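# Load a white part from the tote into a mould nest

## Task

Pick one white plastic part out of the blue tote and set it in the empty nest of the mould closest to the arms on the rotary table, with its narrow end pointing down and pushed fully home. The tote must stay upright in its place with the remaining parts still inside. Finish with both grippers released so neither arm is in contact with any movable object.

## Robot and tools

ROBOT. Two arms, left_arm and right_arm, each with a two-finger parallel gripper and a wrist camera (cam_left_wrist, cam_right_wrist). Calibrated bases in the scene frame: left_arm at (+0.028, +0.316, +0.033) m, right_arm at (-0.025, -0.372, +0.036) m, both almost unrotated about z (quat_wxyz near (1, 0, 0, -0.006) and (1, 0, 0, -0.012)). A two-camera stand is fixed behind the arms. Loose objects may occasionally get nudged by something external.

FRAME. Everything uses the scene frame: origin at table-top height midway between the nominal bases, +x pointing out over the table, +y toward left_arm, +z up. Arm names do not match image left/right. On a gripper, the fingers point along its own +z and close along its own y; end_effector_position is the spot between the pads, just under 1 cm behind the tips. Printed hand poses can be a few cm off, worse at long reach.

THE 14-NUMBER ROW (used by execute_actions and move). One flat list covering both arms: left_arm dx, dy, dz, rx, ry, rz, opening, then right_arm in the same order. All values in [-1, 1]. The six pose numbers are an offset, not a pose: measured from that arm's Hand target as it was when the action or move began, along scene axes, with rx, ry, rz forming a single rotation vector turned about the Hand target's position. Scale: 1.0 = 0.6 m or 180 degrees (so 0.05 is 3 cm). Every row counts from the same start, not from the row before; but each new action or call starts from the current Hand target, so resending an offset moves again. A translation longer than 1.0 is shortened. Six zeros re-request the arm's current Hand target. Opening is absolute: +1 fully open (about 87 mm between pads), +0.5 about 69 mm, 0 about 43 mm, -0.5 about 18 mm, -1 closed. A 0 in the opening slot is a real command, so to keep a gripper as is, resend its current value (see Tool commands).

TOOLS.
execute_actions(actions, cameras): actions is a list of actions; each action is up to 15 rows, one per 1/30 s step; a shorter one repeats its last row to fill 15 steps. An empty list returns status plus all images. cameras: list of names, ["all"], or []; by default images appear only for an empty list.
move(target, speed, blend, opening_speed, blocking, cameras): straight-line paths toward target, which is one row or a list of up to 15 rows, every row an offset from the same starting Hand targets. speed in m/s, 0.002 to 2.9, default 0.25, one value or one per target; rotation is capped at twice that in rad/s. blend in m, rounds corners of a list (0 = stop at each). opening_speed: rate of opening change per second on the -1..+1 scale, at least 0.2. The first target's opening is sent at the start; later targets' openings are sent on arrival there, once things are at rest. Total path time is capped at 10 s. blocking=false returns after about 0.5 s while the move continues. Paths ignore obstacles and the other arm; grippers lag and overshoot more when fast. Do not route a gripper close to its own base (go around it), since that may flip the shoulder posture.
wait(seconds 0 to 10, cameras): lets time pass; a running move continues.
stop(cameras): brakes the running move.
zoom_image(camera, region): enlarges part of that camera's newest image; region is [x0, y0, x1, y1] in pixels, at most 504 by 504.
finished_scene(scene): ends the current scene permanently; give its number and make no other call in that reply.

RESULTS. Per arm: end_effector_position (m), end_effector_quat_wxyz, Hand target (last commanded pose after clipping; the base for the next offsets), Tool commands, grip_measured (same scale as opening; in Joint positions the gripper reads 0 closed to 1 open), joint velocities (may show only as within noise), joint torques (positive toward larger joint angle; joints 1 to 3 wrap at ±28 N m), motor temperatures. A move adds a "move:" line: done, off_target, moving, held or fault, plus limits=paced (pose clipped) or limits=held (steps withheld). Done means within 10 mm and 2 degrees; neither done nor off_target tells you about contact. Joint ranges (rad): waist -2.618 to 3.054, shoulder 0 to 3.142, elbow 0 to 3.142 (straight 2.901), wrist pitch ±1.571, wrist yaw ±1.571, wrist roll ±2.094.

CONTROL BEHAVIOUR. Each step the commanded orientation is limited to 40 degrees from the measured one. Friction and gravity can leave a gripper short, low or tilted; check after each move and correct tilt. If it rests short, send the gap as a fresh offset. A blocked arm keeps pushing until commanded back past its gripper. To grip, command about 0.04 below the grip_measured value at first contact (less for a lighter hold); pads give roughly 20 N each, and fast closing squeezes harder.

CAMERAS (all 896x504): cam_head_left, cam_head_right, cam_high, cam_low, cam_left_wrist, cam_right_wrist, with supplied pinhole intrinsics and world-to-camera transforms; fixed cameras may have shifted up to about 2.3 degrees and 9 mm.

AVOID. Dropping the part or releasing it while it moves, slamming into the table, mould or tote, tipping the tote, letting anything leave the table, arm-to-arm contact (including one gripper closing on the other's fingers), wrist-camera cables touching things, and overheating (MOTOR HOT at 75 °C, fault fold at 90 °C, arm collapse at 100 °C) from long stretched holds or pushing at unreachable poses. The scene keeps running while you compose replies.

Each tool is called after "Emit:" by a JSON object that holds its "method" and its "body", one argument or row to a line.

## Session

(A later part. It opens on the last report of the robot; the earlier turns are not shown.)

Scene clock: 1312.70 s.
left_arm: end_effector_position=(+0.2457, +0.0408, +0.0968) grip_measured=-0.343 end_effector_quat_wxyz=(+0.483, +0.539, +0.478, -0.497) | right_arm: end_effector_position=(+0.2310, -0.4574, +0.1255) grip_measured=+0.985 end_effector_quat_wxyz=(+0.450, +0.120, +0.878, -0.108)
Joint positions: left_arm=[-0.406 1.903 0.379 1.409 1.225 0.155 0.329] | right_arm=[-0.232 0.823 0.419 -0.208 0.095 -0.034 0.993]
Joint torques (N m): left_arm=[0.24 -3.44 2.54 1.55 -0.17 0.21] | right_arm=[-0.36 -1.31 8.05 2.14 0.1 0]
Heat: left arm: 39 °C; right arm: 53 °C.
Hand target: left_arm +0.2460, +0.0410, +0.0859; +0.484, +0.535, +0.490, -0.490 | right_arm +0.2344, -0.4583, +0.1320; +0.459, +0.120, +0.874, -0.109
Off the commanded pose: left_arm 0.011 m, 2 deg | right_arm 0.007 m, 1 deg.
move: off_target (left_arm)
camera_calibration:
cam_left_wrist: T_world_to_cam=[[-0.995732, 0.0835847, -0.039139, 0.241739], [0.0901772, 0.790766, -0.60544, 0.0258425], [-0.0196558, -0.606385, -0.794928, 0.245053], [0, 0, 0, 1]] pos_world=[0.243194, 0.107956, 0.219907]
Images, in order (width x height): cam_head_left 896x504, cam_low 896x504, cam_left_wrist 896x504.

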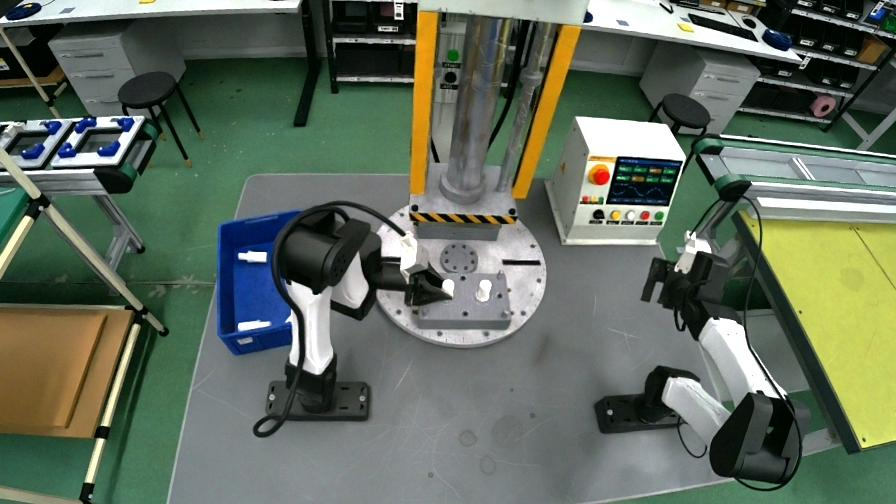

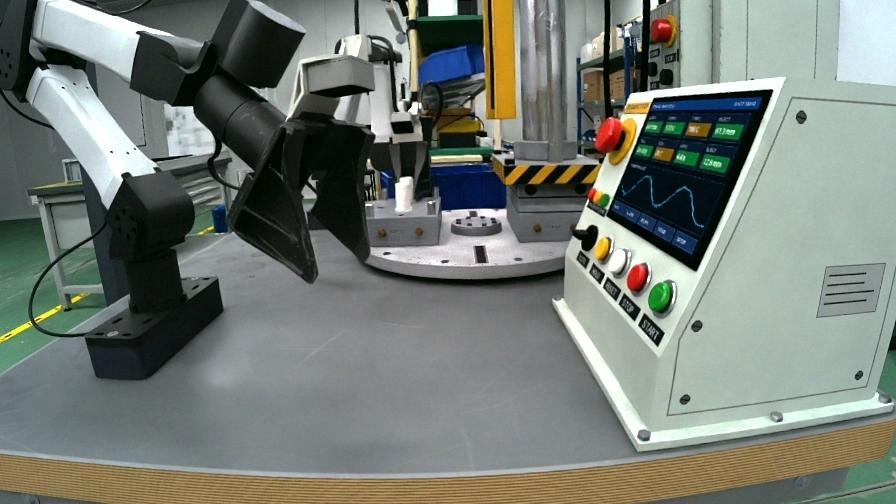

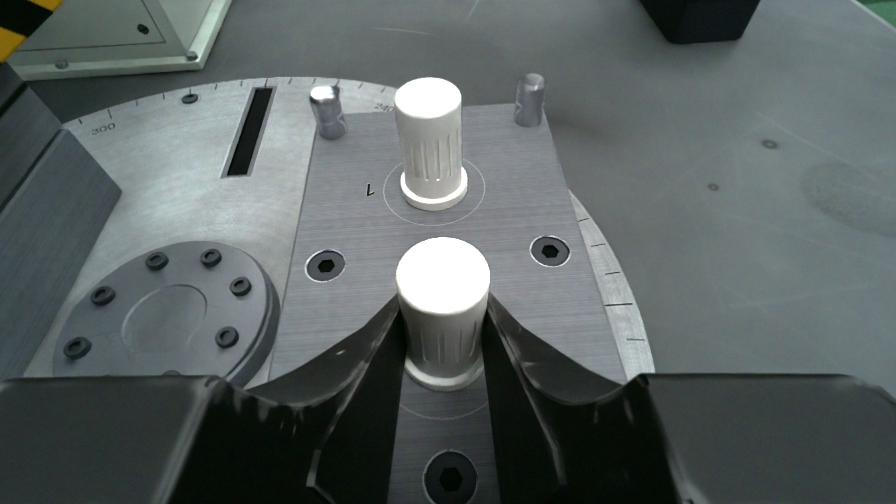

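Emit:
{"method": "move", "body": {
  "target": [-0.0005, -0.0003, 0.015, -0.0043, -0.0022, -0.0078, -0.45, 0, 0, 0, 0, 0, 0, 1],
  "speed": 0.03,
  "cameras": ["cam_head_right", "cam_high", "cam_low"]
}}

Emit:
{"method": "zoom_image", "body": {
  "camera": "cam_head_right",
  "region": [433, 273, 463, 303]
}}

Emit:
{"method": "zoom_image", "body": {
  "camera": "cam_head_right",
  "region": [470, 273, 500, 303]
}}

Emit:
{"method": "zoom_image", "body": {
  "camera": "cam_high",
  "region": [396, 247, 466, 297]
}}

Scene clock: 1368.33 s.
left_arm: end_effector_position=(+0.2455, +0.0409, +0.0968) grip_measured=-0.343 end_effector_quat_wxyz=(+0.482, +0.538, +0.479, -0.498) | right_arm: end_effector_position=(+0.2310, -0.4574, +0.1255) grip_measured=+0.985 end_effector_quat_wxyz=(+0.450, +0.120, +0.878, -0.108)
Joint positions: left_arm=[-0.406 1.903 0.379 1.409 1.225 0.15 0.329] | right_arm=[-0.232 0.823 0.419 -0.208 0.095 -0.034 0.993]
Joint torques (N m): left_arm=[0.68 -4.96 3.78 1.52 0.16 0.08] | right_arm=[-0.38 -1.17 8.13 2.13 0.09 0.03]
Motor temperatures (°C): left_arm=[28 33 38 38 27 29 31] | right_arm=[29 32 53 45 27 28 31]
Heat: left arm: 38 °C; right arm: 53 °C.
Hand target: left_arm +0.2457, +0.0408, +0.0949; +0.483, +0.540, +0.478, -0.497 | right_arm +0.2344, -0.4583, +0.1320; +0.459, +0.120, +0.874, -0.109
Off the commanded pose: left_arm 0.002 m, 0 deg | right_arm 0.007 m, 1 deg.
move: done
Images, in order (width x height): cam_head_right 896x504, cam_high 896x504, cam_low 896x504.

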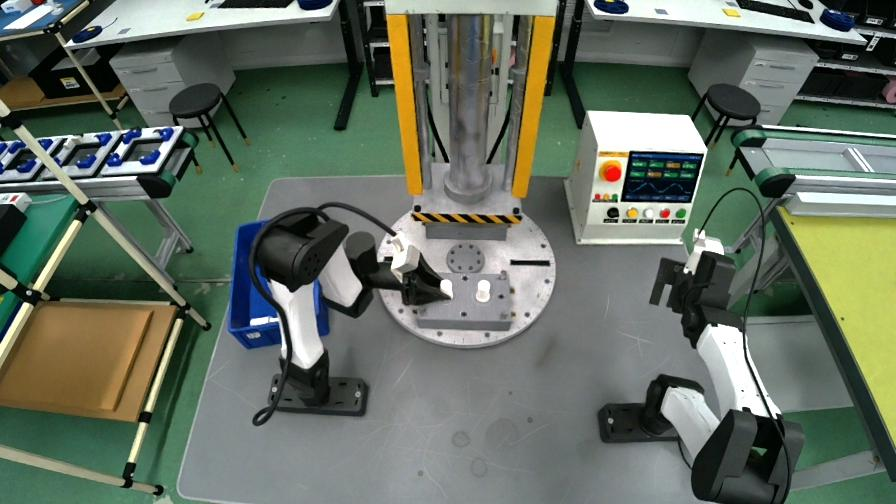

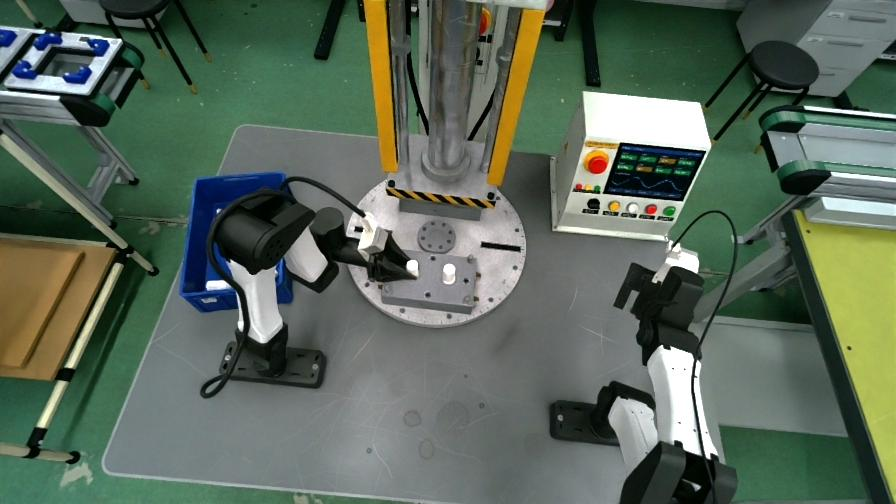

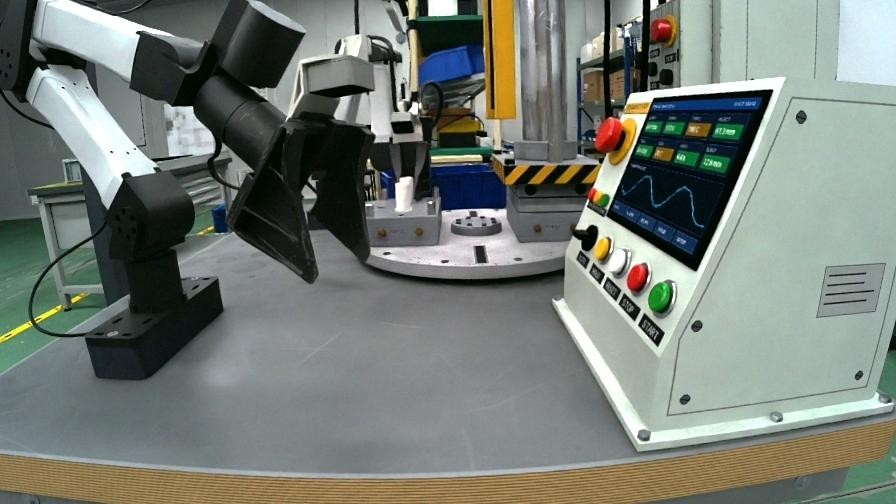

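Scaled by 16.800 from the camera's 896x504 image, which has a finer 1280x720 frame.

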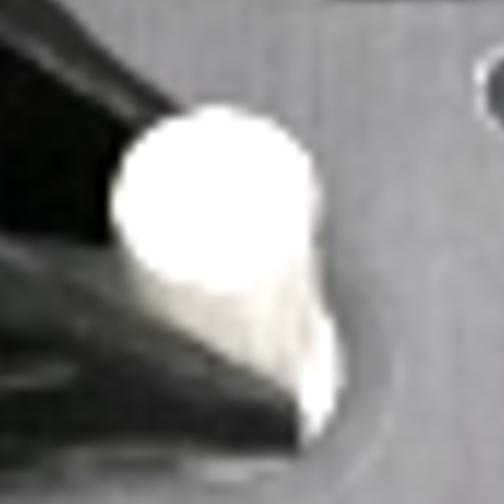

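Scaled by 16.800 from the camera's 896x504 image, which has a finer 1280x720 frame.

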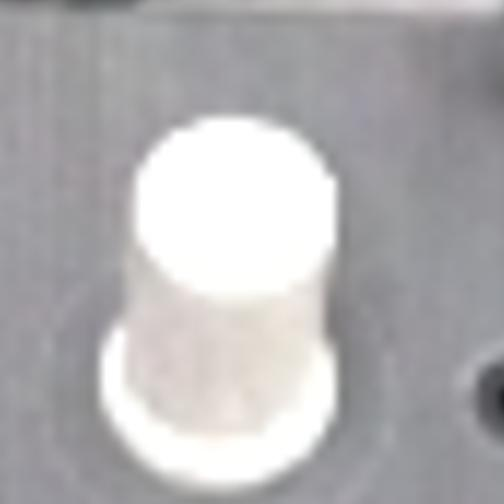

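Scaled by 7.200 from the camera's 896x504 image, which has a finer 1280x720 frame.

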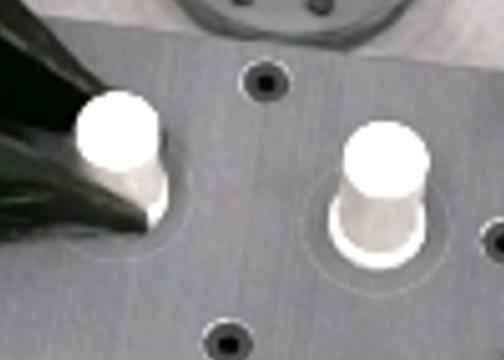

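Emit:
{"method": "move", "body": {
  "target": [0, 0, 0, 0, 0, 0, -0.12, 0, 0, 0, 0, 0, 0, 1],
  "opening_speed": 0.25,
  "speed": 0.03,
  "cameras": ["cam_low", "cam_left_wrist", "cam_head_left"]
}}

Emit:
{"method": "zoom_image", "body": {
  "camera": "cam_left_wrist",
  "region": [330, 220, 580, 504]
}}

Emit:
{"method": "zoom_image", "body": {
  "camera": "cam_low",
  "region": [390, 185, 425, 220]
}}

Emit:
{"method": "zoom_image", "body": {
  "camera": "cam_low",
  "region": [350, 130, 450, 250]
}}

Scene clock: 1382.93 s.
left_arm: end_effector_position=(+0.2444, +0.0413, +0.0941) grip_measured=-0.120 end_effector_quat_wxyz=(+0.475, +0.536, +0.486, -0.501) | right_arm: end_effector_position=(+0.2310, -0.4574, +0.1255) grip_measured=+0.985 end_effector_quat_wxyz=(+0.450, +0.120, +0.878, -0.108)
Joint positions: left_arm=[-0.406 1.903 0.379 1.389 1.225 0.15 0.44] | right_arm=[-0.232 0.823 0.419 -0.208 0.095 -0.034 0.993]
Joint torques (N m): left_arm=[0.68 -5.12 3.81 1.68 0.17 0.1] | right_arm=[-0.38 -1.29 8.09 2.11 0.09 0]
Heat: left arm: 38 °C; right arm: 53 °C.
Hand target: left_arm +0.2457, +0.0408, +0.0949; +0.483, +0.540, +0.478, -0.497 | right_arm +0.2344, -0.4583, +0.1320; +0.459, +0.120, +0.874, -0.109
Off the commanded pose: left_arm 0.002 m, 1 deg | right_arm 0.007 m, 1 deg.
move: done
camera_calibration:
cam_left_wrist: T_world_to_cam=[[-0.996353, 0.0839904, -0.015041, 0.238066], [0.0761576, 0.795869, -0.60066, 0.0267691], [-0.038479, -0.599615, -0.799363, 0.247974], [0, 0, 0, 1]] pos_world=[0.244701, 0.107389, 0.217881]
Images, in order (width x height): cam_head_left 896x504, cam_low 896x504, cam_left_wrist 896x504.

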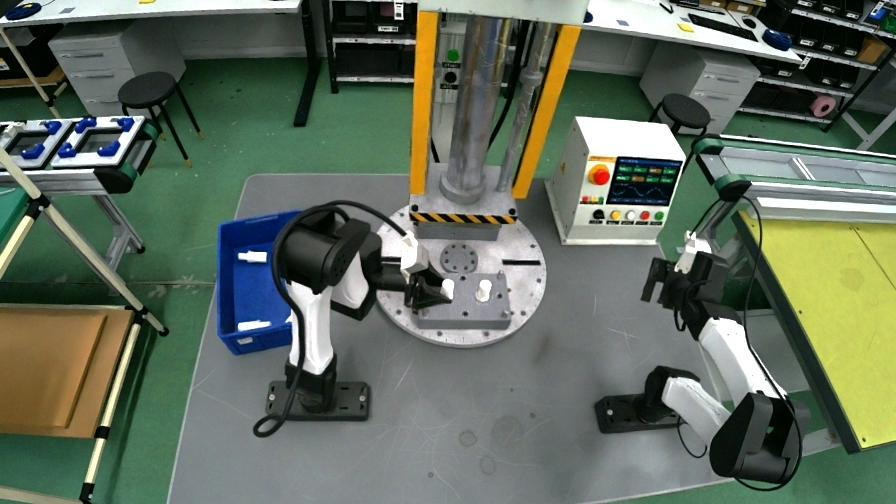

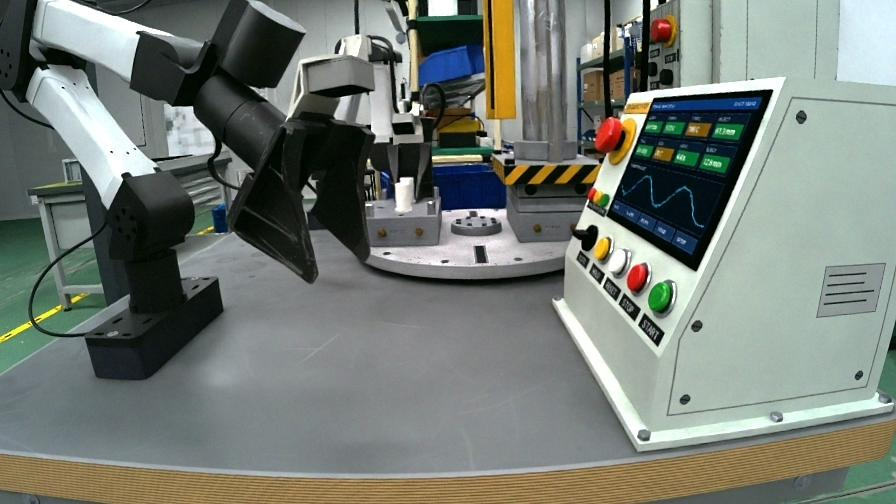

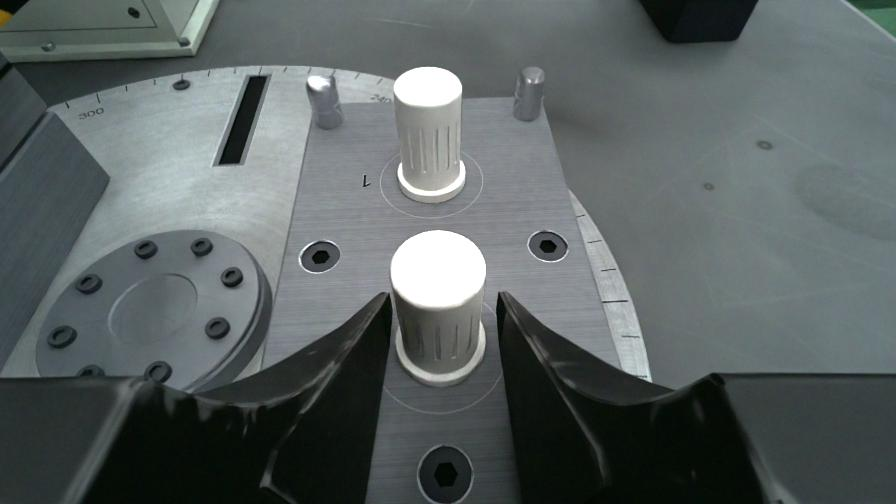

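Scaled by 1.775 from the camera's 896x504 image, which has a finer 1280x720 frame.

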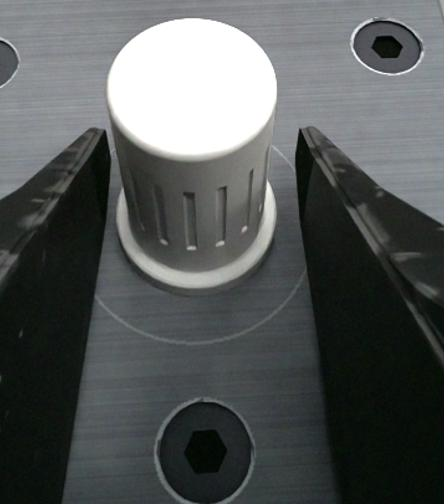

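Scaled by 14.400 from the camera's 896x504 image, which has a finer 1280x720 frame.

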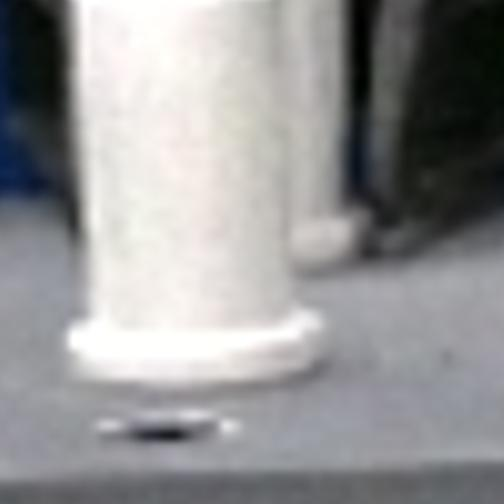

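Scaled by 4.200 from the camera's 896x504 image, which has a finer 1280x720 frame.

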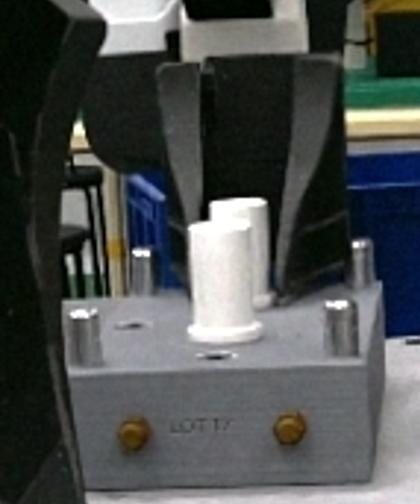

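Emit:
{"method": "zoom_image", "body": {
  "camera": "cam_left_wrist",
  "region": [380, 290, 500, 420]
}}

Emit:
{"method": "zoom_image", "body": {
  "camera": "cam_left_wrist",
  "region": [370, 140, 490, 230]
}}

Scaled by 3.877 from the camera's 896x504 image, which has a finer 1280x720 frame.

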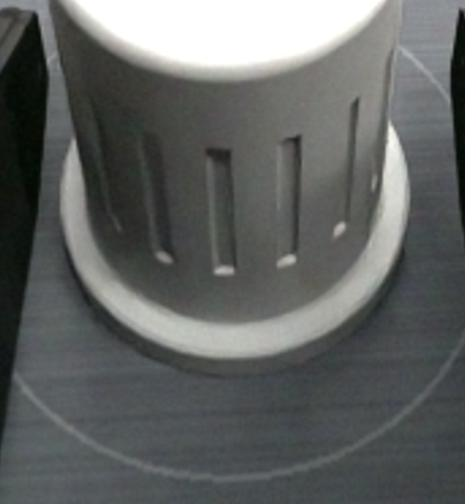

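Scaled by 4.200 from the camera's 896x504 image, which has a finer 1280x720 frame.

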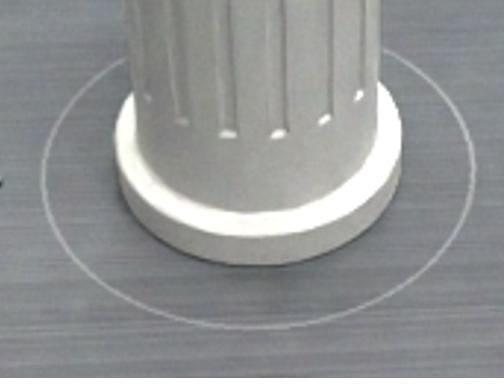

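Emit:
{"method": "zoom_image", "body": {
  "camera": "cam_low",
  "region": [375, 140, 445, 210]
}}

Emit:
{"method": "zoom_image", "body": {
  "camera": "cam_head_left",
  "region": [390, 250, 480, 330]
}}

Scaled by 7.200 from the camera's 896x504 image, which has a finer 1280x720 frame.

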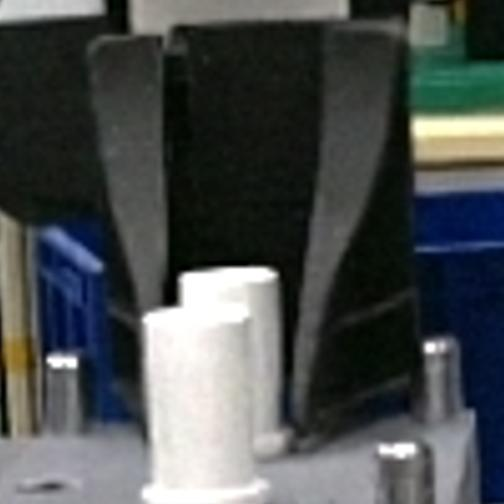

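Scaled by 5.600 from the camera's 896x504 image, which has a finer 1280x720 frame.

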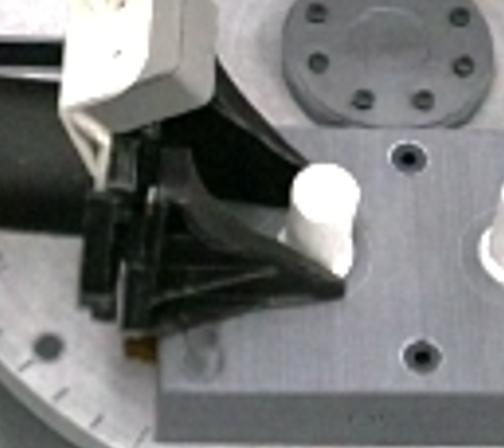

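Emit:
{"method": "move", "body": {
  "target": [0, 0, 0, 0, 0, 0, -0.03, 0, 0, 0, 0, 0, 0, 1],
  "opening_speed": 0.25,
  "speed": 0.03,
  "cameras": ["cam_low", "cam_left_wrist"]
}}

Emit:
{"method": "zoom_image", "body": {
  "camera": "cam_left_wrist",
  "region": [330, 220, 580, 504]
}}

Emit:
{"method": "zoom_image", "body": {
  "camera": "cam_low",
  "region": [375, 140, 445, 210]
}}

Scene clock: 1502.83 s.
left_arm: end_effector_position=(+0.2444, +0.0413, +0.0941) grip_measured=-0.030 end_effector_quat_wxyz=(+0.475, +0.536, +0.486, -0.501) | right_arm: end_effector_position=(+0.2310, -0.4574, +0.1255) grip_measured=+0.985 end_effector_quat_wxyz=(+0.450, +0.120, +0.878, -0.108)
Joint positions: left_arm=[-0.406 1.903 0.379 1.389 1.225 0.15 0.485] | right_arm=[-0.232 0.823 0.419 -0.208 0.095 -0.034 0.993]
Joint torques (N m): left_arm=[0.68 -5.14 3.84 1.69 0.17 0.11] | right_arm=[-0.29 -1.22 8.17 2.12 0.08 0.03]
Heat: left arm: 38 °C; right arm: 53 °C.
Hand target: left_arm +0.2457, +0.0408, +0.0949; +0.483, +0.540, +0.478, -0.497 | right_arm +0.2344, -0.4583, +0.1320; +0.459, +0.120, +0.874, -0.109
Off the commanded pose: left_arm 0.002 m, 1 deg | right_arm 0.007 m, 1 deg.
move: done
camera_calibration:
cam_left_wrist: T_world_to_cam=[[-0.996353, 0.0839904, -0.015041, 0.238066], [0.0761576, 0.795869, -0.60066, 0.0267691], [-0.038479, -0.599615, -0.799363, 0.247974], [0, 0, 0, 1]] pos_world=[0.244701, 0.107389, 0.217881]
Images, in order (width x height): cam_low 896x504, cam_left_wrist 896x504.

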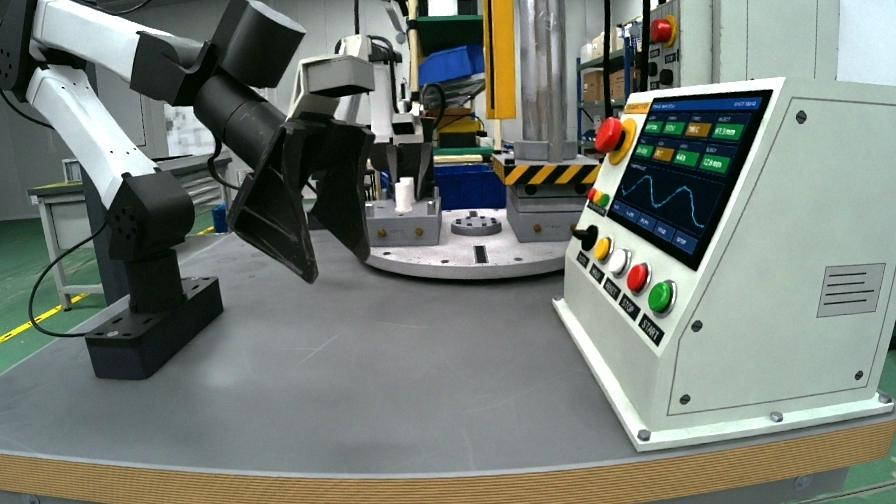

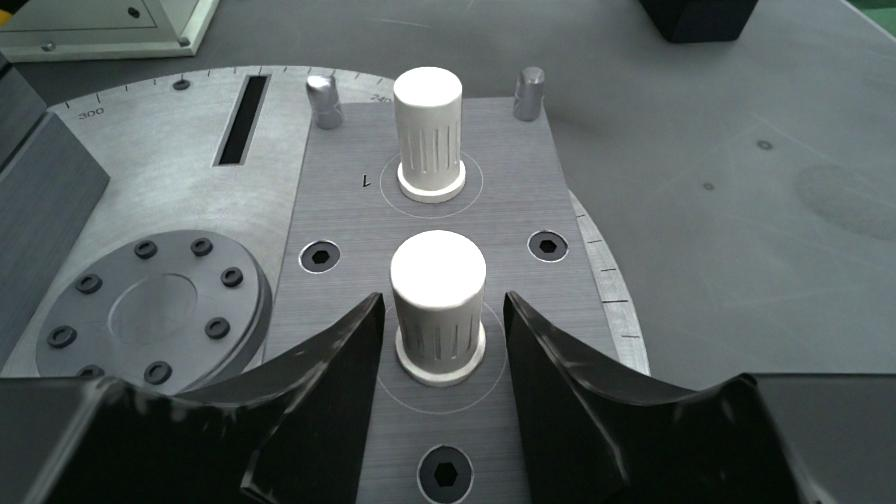

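Scaled by 1.775 from the camera's 896x504 image, which has a finer 1280x720 frame.

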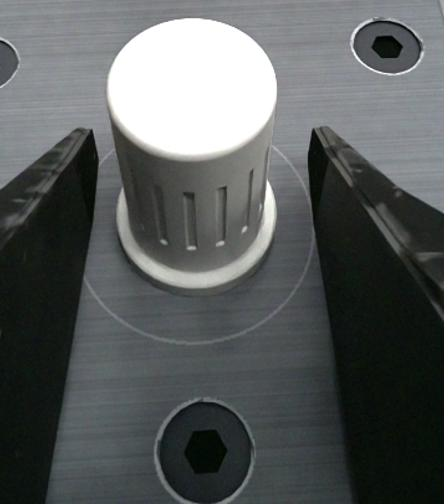

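Scaled by 7.200 from the camera's 896x504 image, which has a finer 1280x720 frame.

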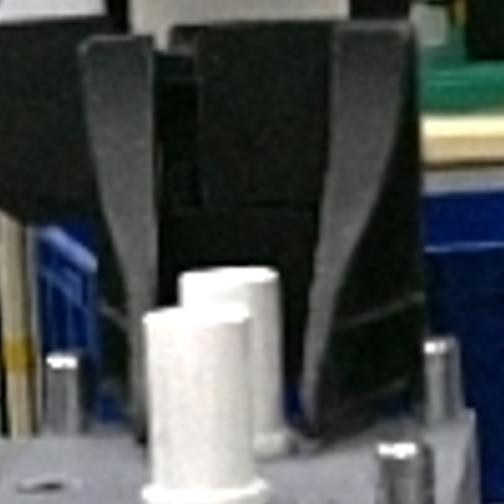

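Emit:
{"method": "move", "body": {
  "target": [-0.001, 0.001, 0.17, 0, 0, 0, -0.03, 0, 0, 0, 0, 0, 0, 1],
  "speed": 0.06,
  "cameras": ["cam_low", "cam_left_wrist", "cam_head_left", "cam_head_right", "cam_high"]
}}

Emit:
{"method": "zoom_image", "body": {
  "camera": "cam_left_wrist",
  "region": [330, 220, 580, 504]
}}

Emit:
{"method": "zoom_image", "body": {
  "camera": "cam_low",
  "region": [375, 150, 445, 220]
}}

Emit:
{"method": "zoom_image", "body": {
  "camera": "cam_head_left",
  "region": [420, 265, 510, 315]
}}

Emit:
{"method": "zoom_image", "body": {
  "camera": "cam_head_right",
  "region": [420, 265, 510, 315]
}}

Scene clock: 1513.70 s.
left_arm: end_effector_position=(+0.2405, +0.0429, +0.1830) grip_measured=-0.030 end_effector_quat_wxyz=(+0.465, +0.530, +0.496, -0.507) | right_arm: end_effector_position=(+0.2310, -0.4574, +0.1255) grip_measured=+0.985 end_effector_quat_wxyz=(+0.450, +0.120, +0.878, -0.108)
Joint positions: left_arm=[-0.406 1.425 0.487 0.781 1.225 0.136 0.485] | right_arm=[-0.232 0.823 0.419 -0.208 0.095 -0.034 0.993]
Joint torques (N m): left_arm=[0.76 -6.04 9.33 1.4 0.2 0.18] | right_arm=[-0.4 -1.18 8.27 2.15 0.12 0.02]
Heat: left arm: 38 °C; right arm: 53 °C.
Hand target: left_arm +0.2452, +0.0414, +0.1969; +0.483, +0.540, +0.478, -0.497 | right_arm +0.2344, -0.4583, +0.1320; +0.459, +0.120, +0.874, -0.109
Off the commanded pose: left_arm 0.015 m, 3 deg | right_arm 0.007 m, 1 deg.
move: off_target (left_arm)
camera_calibration:
cam_left_wrist: T_world_to_cam=[[-0.996372, 0.0833085, 0.017417, 0.229455], [0.0566032, 0.801449, -0.595378, 0.0827291], [-0.0635589, -0.592232, -0.803257, 0.326297], [0, 0, 0, 1]] pos_world=[0.244679, 0.107825, 0.307359]
Images, in order (width x height): cam_head_left 896x504, cam_head_right 896x504, cam_high 896x504, cam_low 896x504, cam_left_wrist 896x504.

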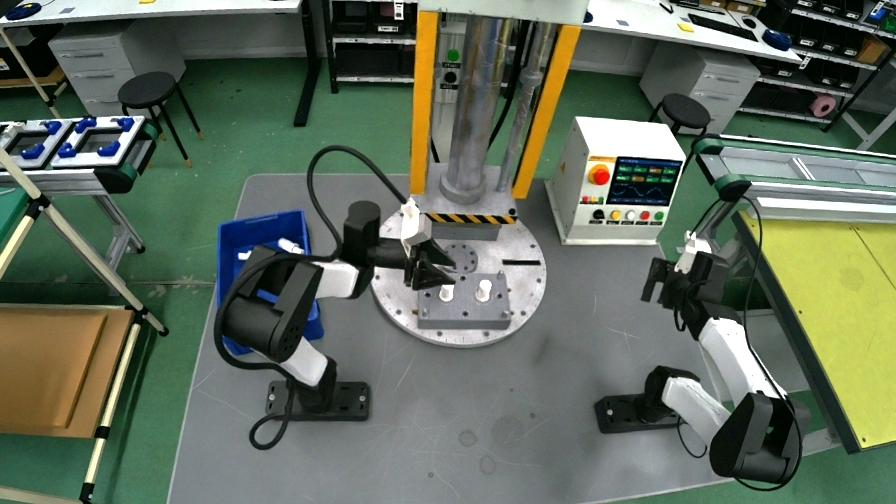

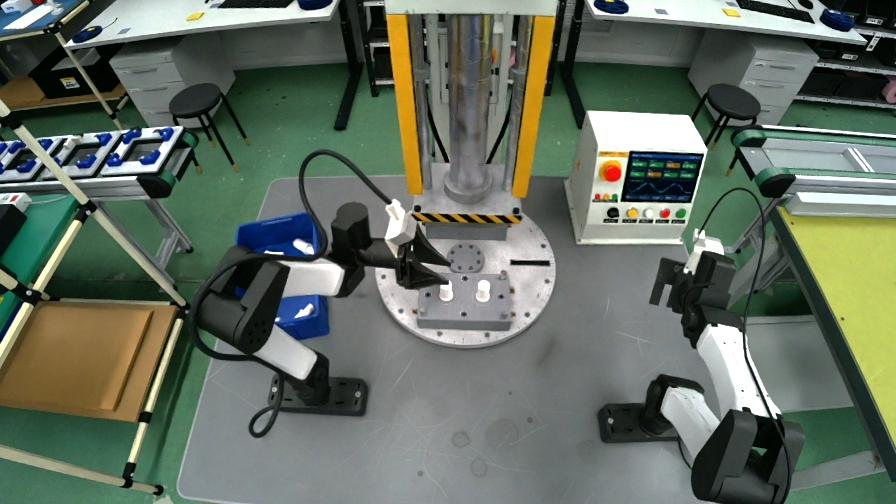

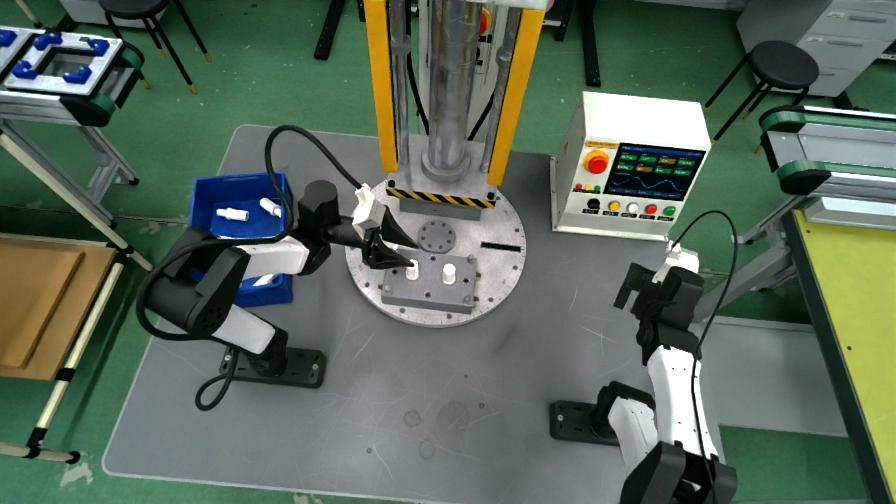

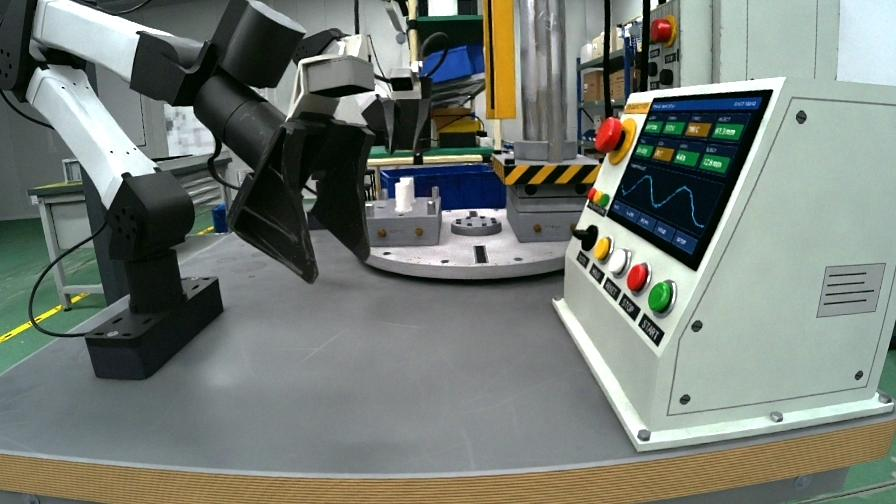

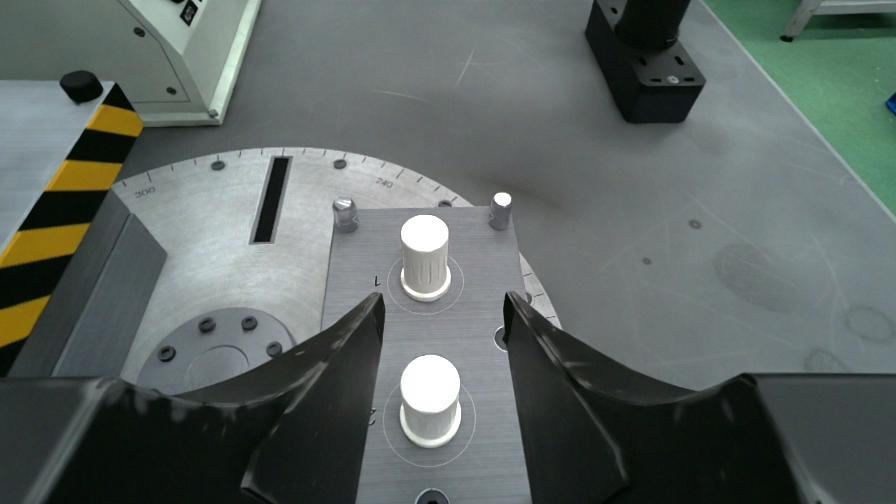

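Scaled by 1.775 from the camera's 896x504 image, which has a finer 1280x720 frame.

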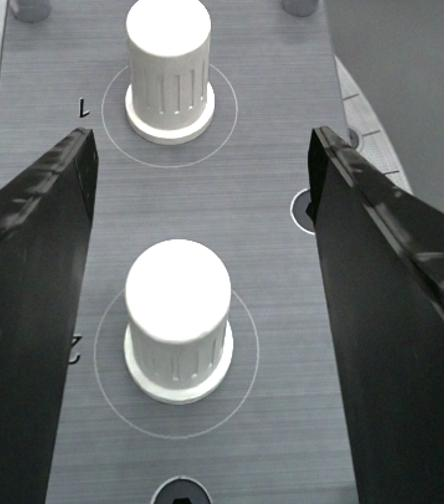

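Scaled by 7.200 from the camera's 896x504 image, which has a finer 1280x720 frame.

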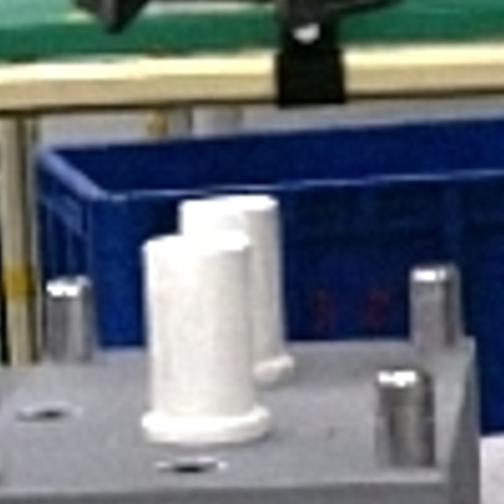

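Scaled by 5.600 from the camera's 896x504 image, which has a finer 1280x720 frame.

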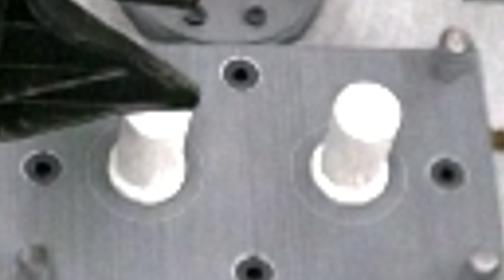

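Scaled by 5.600 from the camera's 896x504 image, which has a finer 1280x720 frame.

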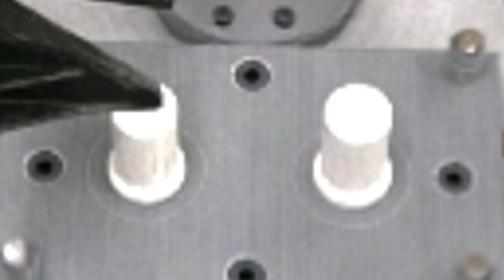

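Emit:
{"method": "move", "body": {
  "target": [
    [0, 0.01, 0.08, 0, 0, 0, -0.03, 0, 0, 0, 0, 0, 0, 1],
    [-0.01, 0.14, 0.1, 0, 0, 0, -0.03, 0, 0, 0, 0, 0, 0, 1]
  ],
  "speed": 0.12,
  "blend": 0.02,
  "cameras": ["cam_low", "cam_head_left", "cam_head_right", "cam_high", "cam_left_wrist"]
}}

Emit:
{"method": "zoom_image", "body": {
  "camera": "cam_head_left",
  "region": [430, 270, 500, 310]
}}

Emit:
{"method": "zoom_image", "body": {
  "camera": "cam_head_right",
  "region": [430, 270, 500, 310]
}}

Emit:
{"method": "zoom_image", "body": {
  "camera": "cam_high",
  "region": [390, 245, 470, 295]
}}

Emit:
{"method": "zoom_image", "body": {
  "camera": "cam_low",
  "region": [390, 165, 430, 215]
}}

Scene clock: 1533.43 s.
left_arm: end_effector_position=(+0.2372, +0.1234, +0.2441) grip_measured=-0.030 end_effector_quat_wxyz=(+0.481, +0.513, +0.491, -0.515) | right_arm: end_effector_position=(+0.2310, -0.4574, +0.1255) grip_measured=+0.985 end_effector_quat_wxyz=(+0.450, +0.120, +0.878, -0.108)
Joint positions: left_arm=[-0.069 1.14 0.587 0.262 1.544 0.279 0.485] | right_arm=[-0.232 0.823 0.419 -0.208 0.095 -0.034 0.993]
Joint torques (N m): left_arm=[1.35 -4.05 10.7 1.18 0.42 0.19] | right_arm=[-0.39 -1.22 8.2 2.16 0.1 0.04]
Heat: left arm: 40 °C; right arm: 53 °C.
Hand target: left_arm +0.2392, +0.1254, +0.2569; +0.483, +0.540, +0.478, -0.497 | right_arm +0.2344, -0.4583, +0.1320; +0.459, +0.120, +0.874, -0.109
Off the commanded pose: left_arm 0.013 m, 4 deg | right_arm 0.007 m, 1 deg.
joint sent to its limit (left arm) — joint 5 (wrist yaw), upper limit. The joint targets still meet the commanded pose.
move: off_target (left_arm)
camera_calibration:
cam_left_wrist: T_world_to_cam=[[-0.997825, 0.0630654, 0.0191905, 0.220892], [0.0368515, 0.775032, -0.630847, 0.0713832], [-0.0546578, -0.628767, -0.77567, 0.418431], [0, 0, 0, 1]] pos_world=[0.240652, 0.193841, 0.365357]
Images, in order (width x height): cam_head_left 896x504, cam_head_right 896x504, cam_high 896x504, cam_low 896x504, cam_left_wrist 896x504.

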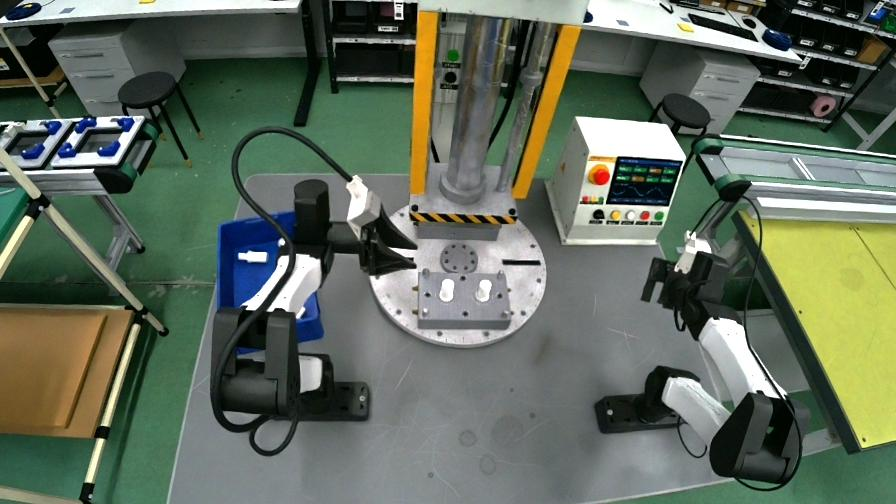

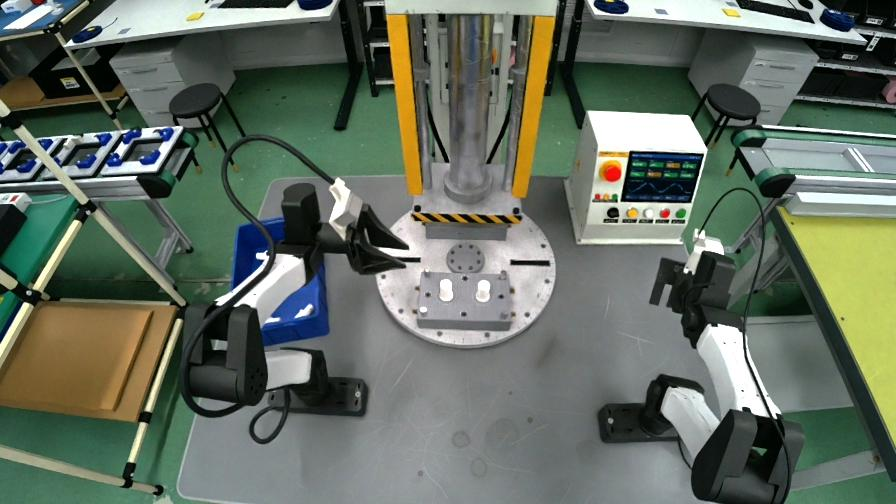

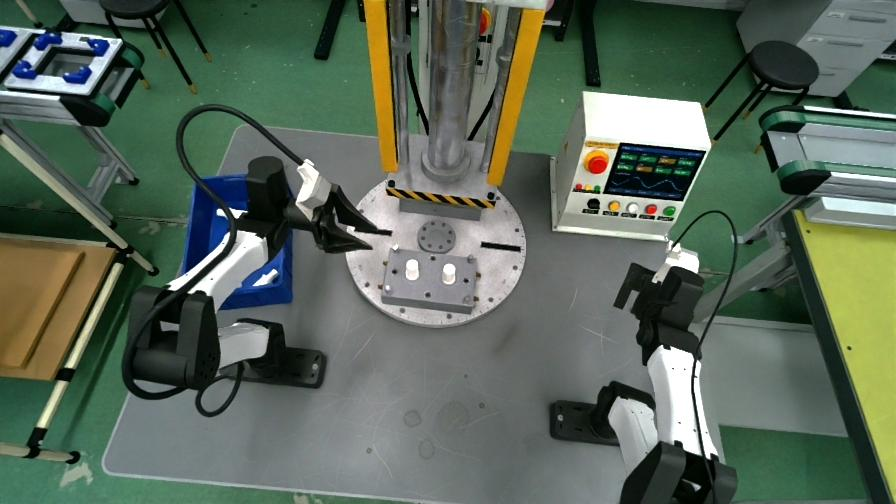

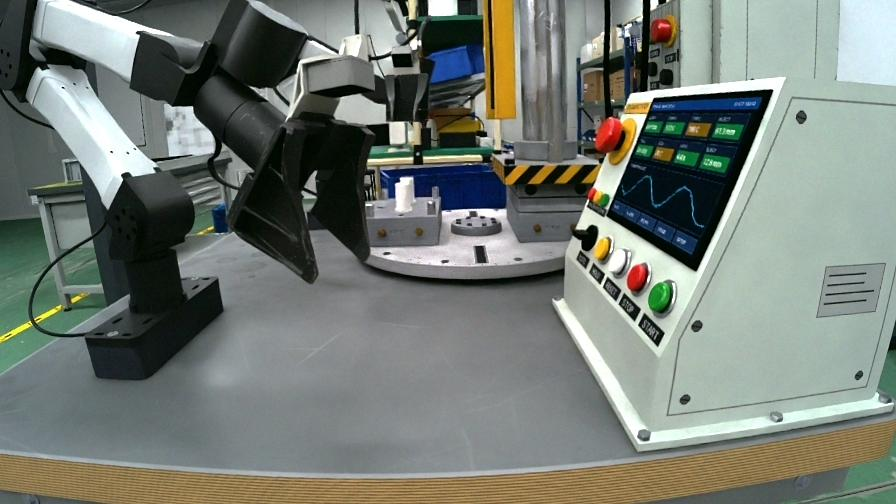

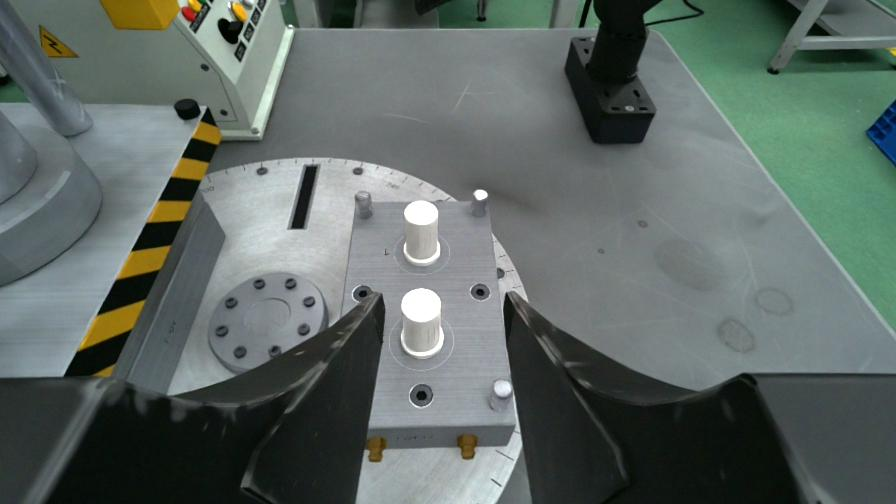

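Scaled by 7.200 from the camera's 896x504 image, which has a finer 1280x720 frame.

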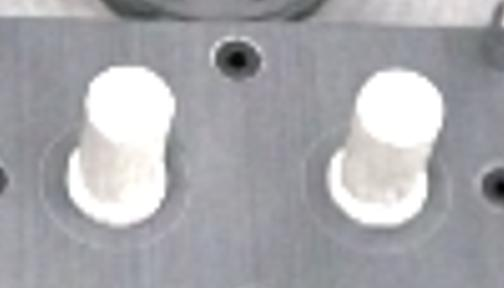

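Scaled by 7.200 from the camera's 896x504 image, which has a finer 1280x720 frame.

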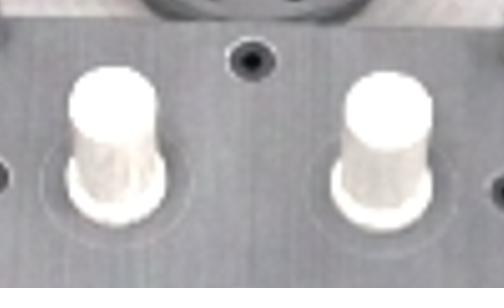

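Scaled by 6.300 from the camera's 896x504 image, which has a finer 1280x720 frame.

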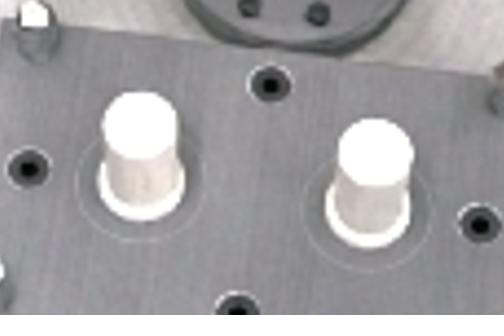

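Scaled by 10.080 from the camera's 896x504 image, which has a finer 1280x720 frame.

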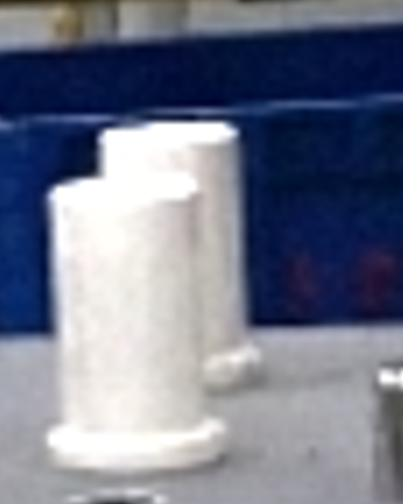

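Emit:
{"method": "finished_scene", "body": {
  "scene": 2
}}

The scene is finished: the task was done.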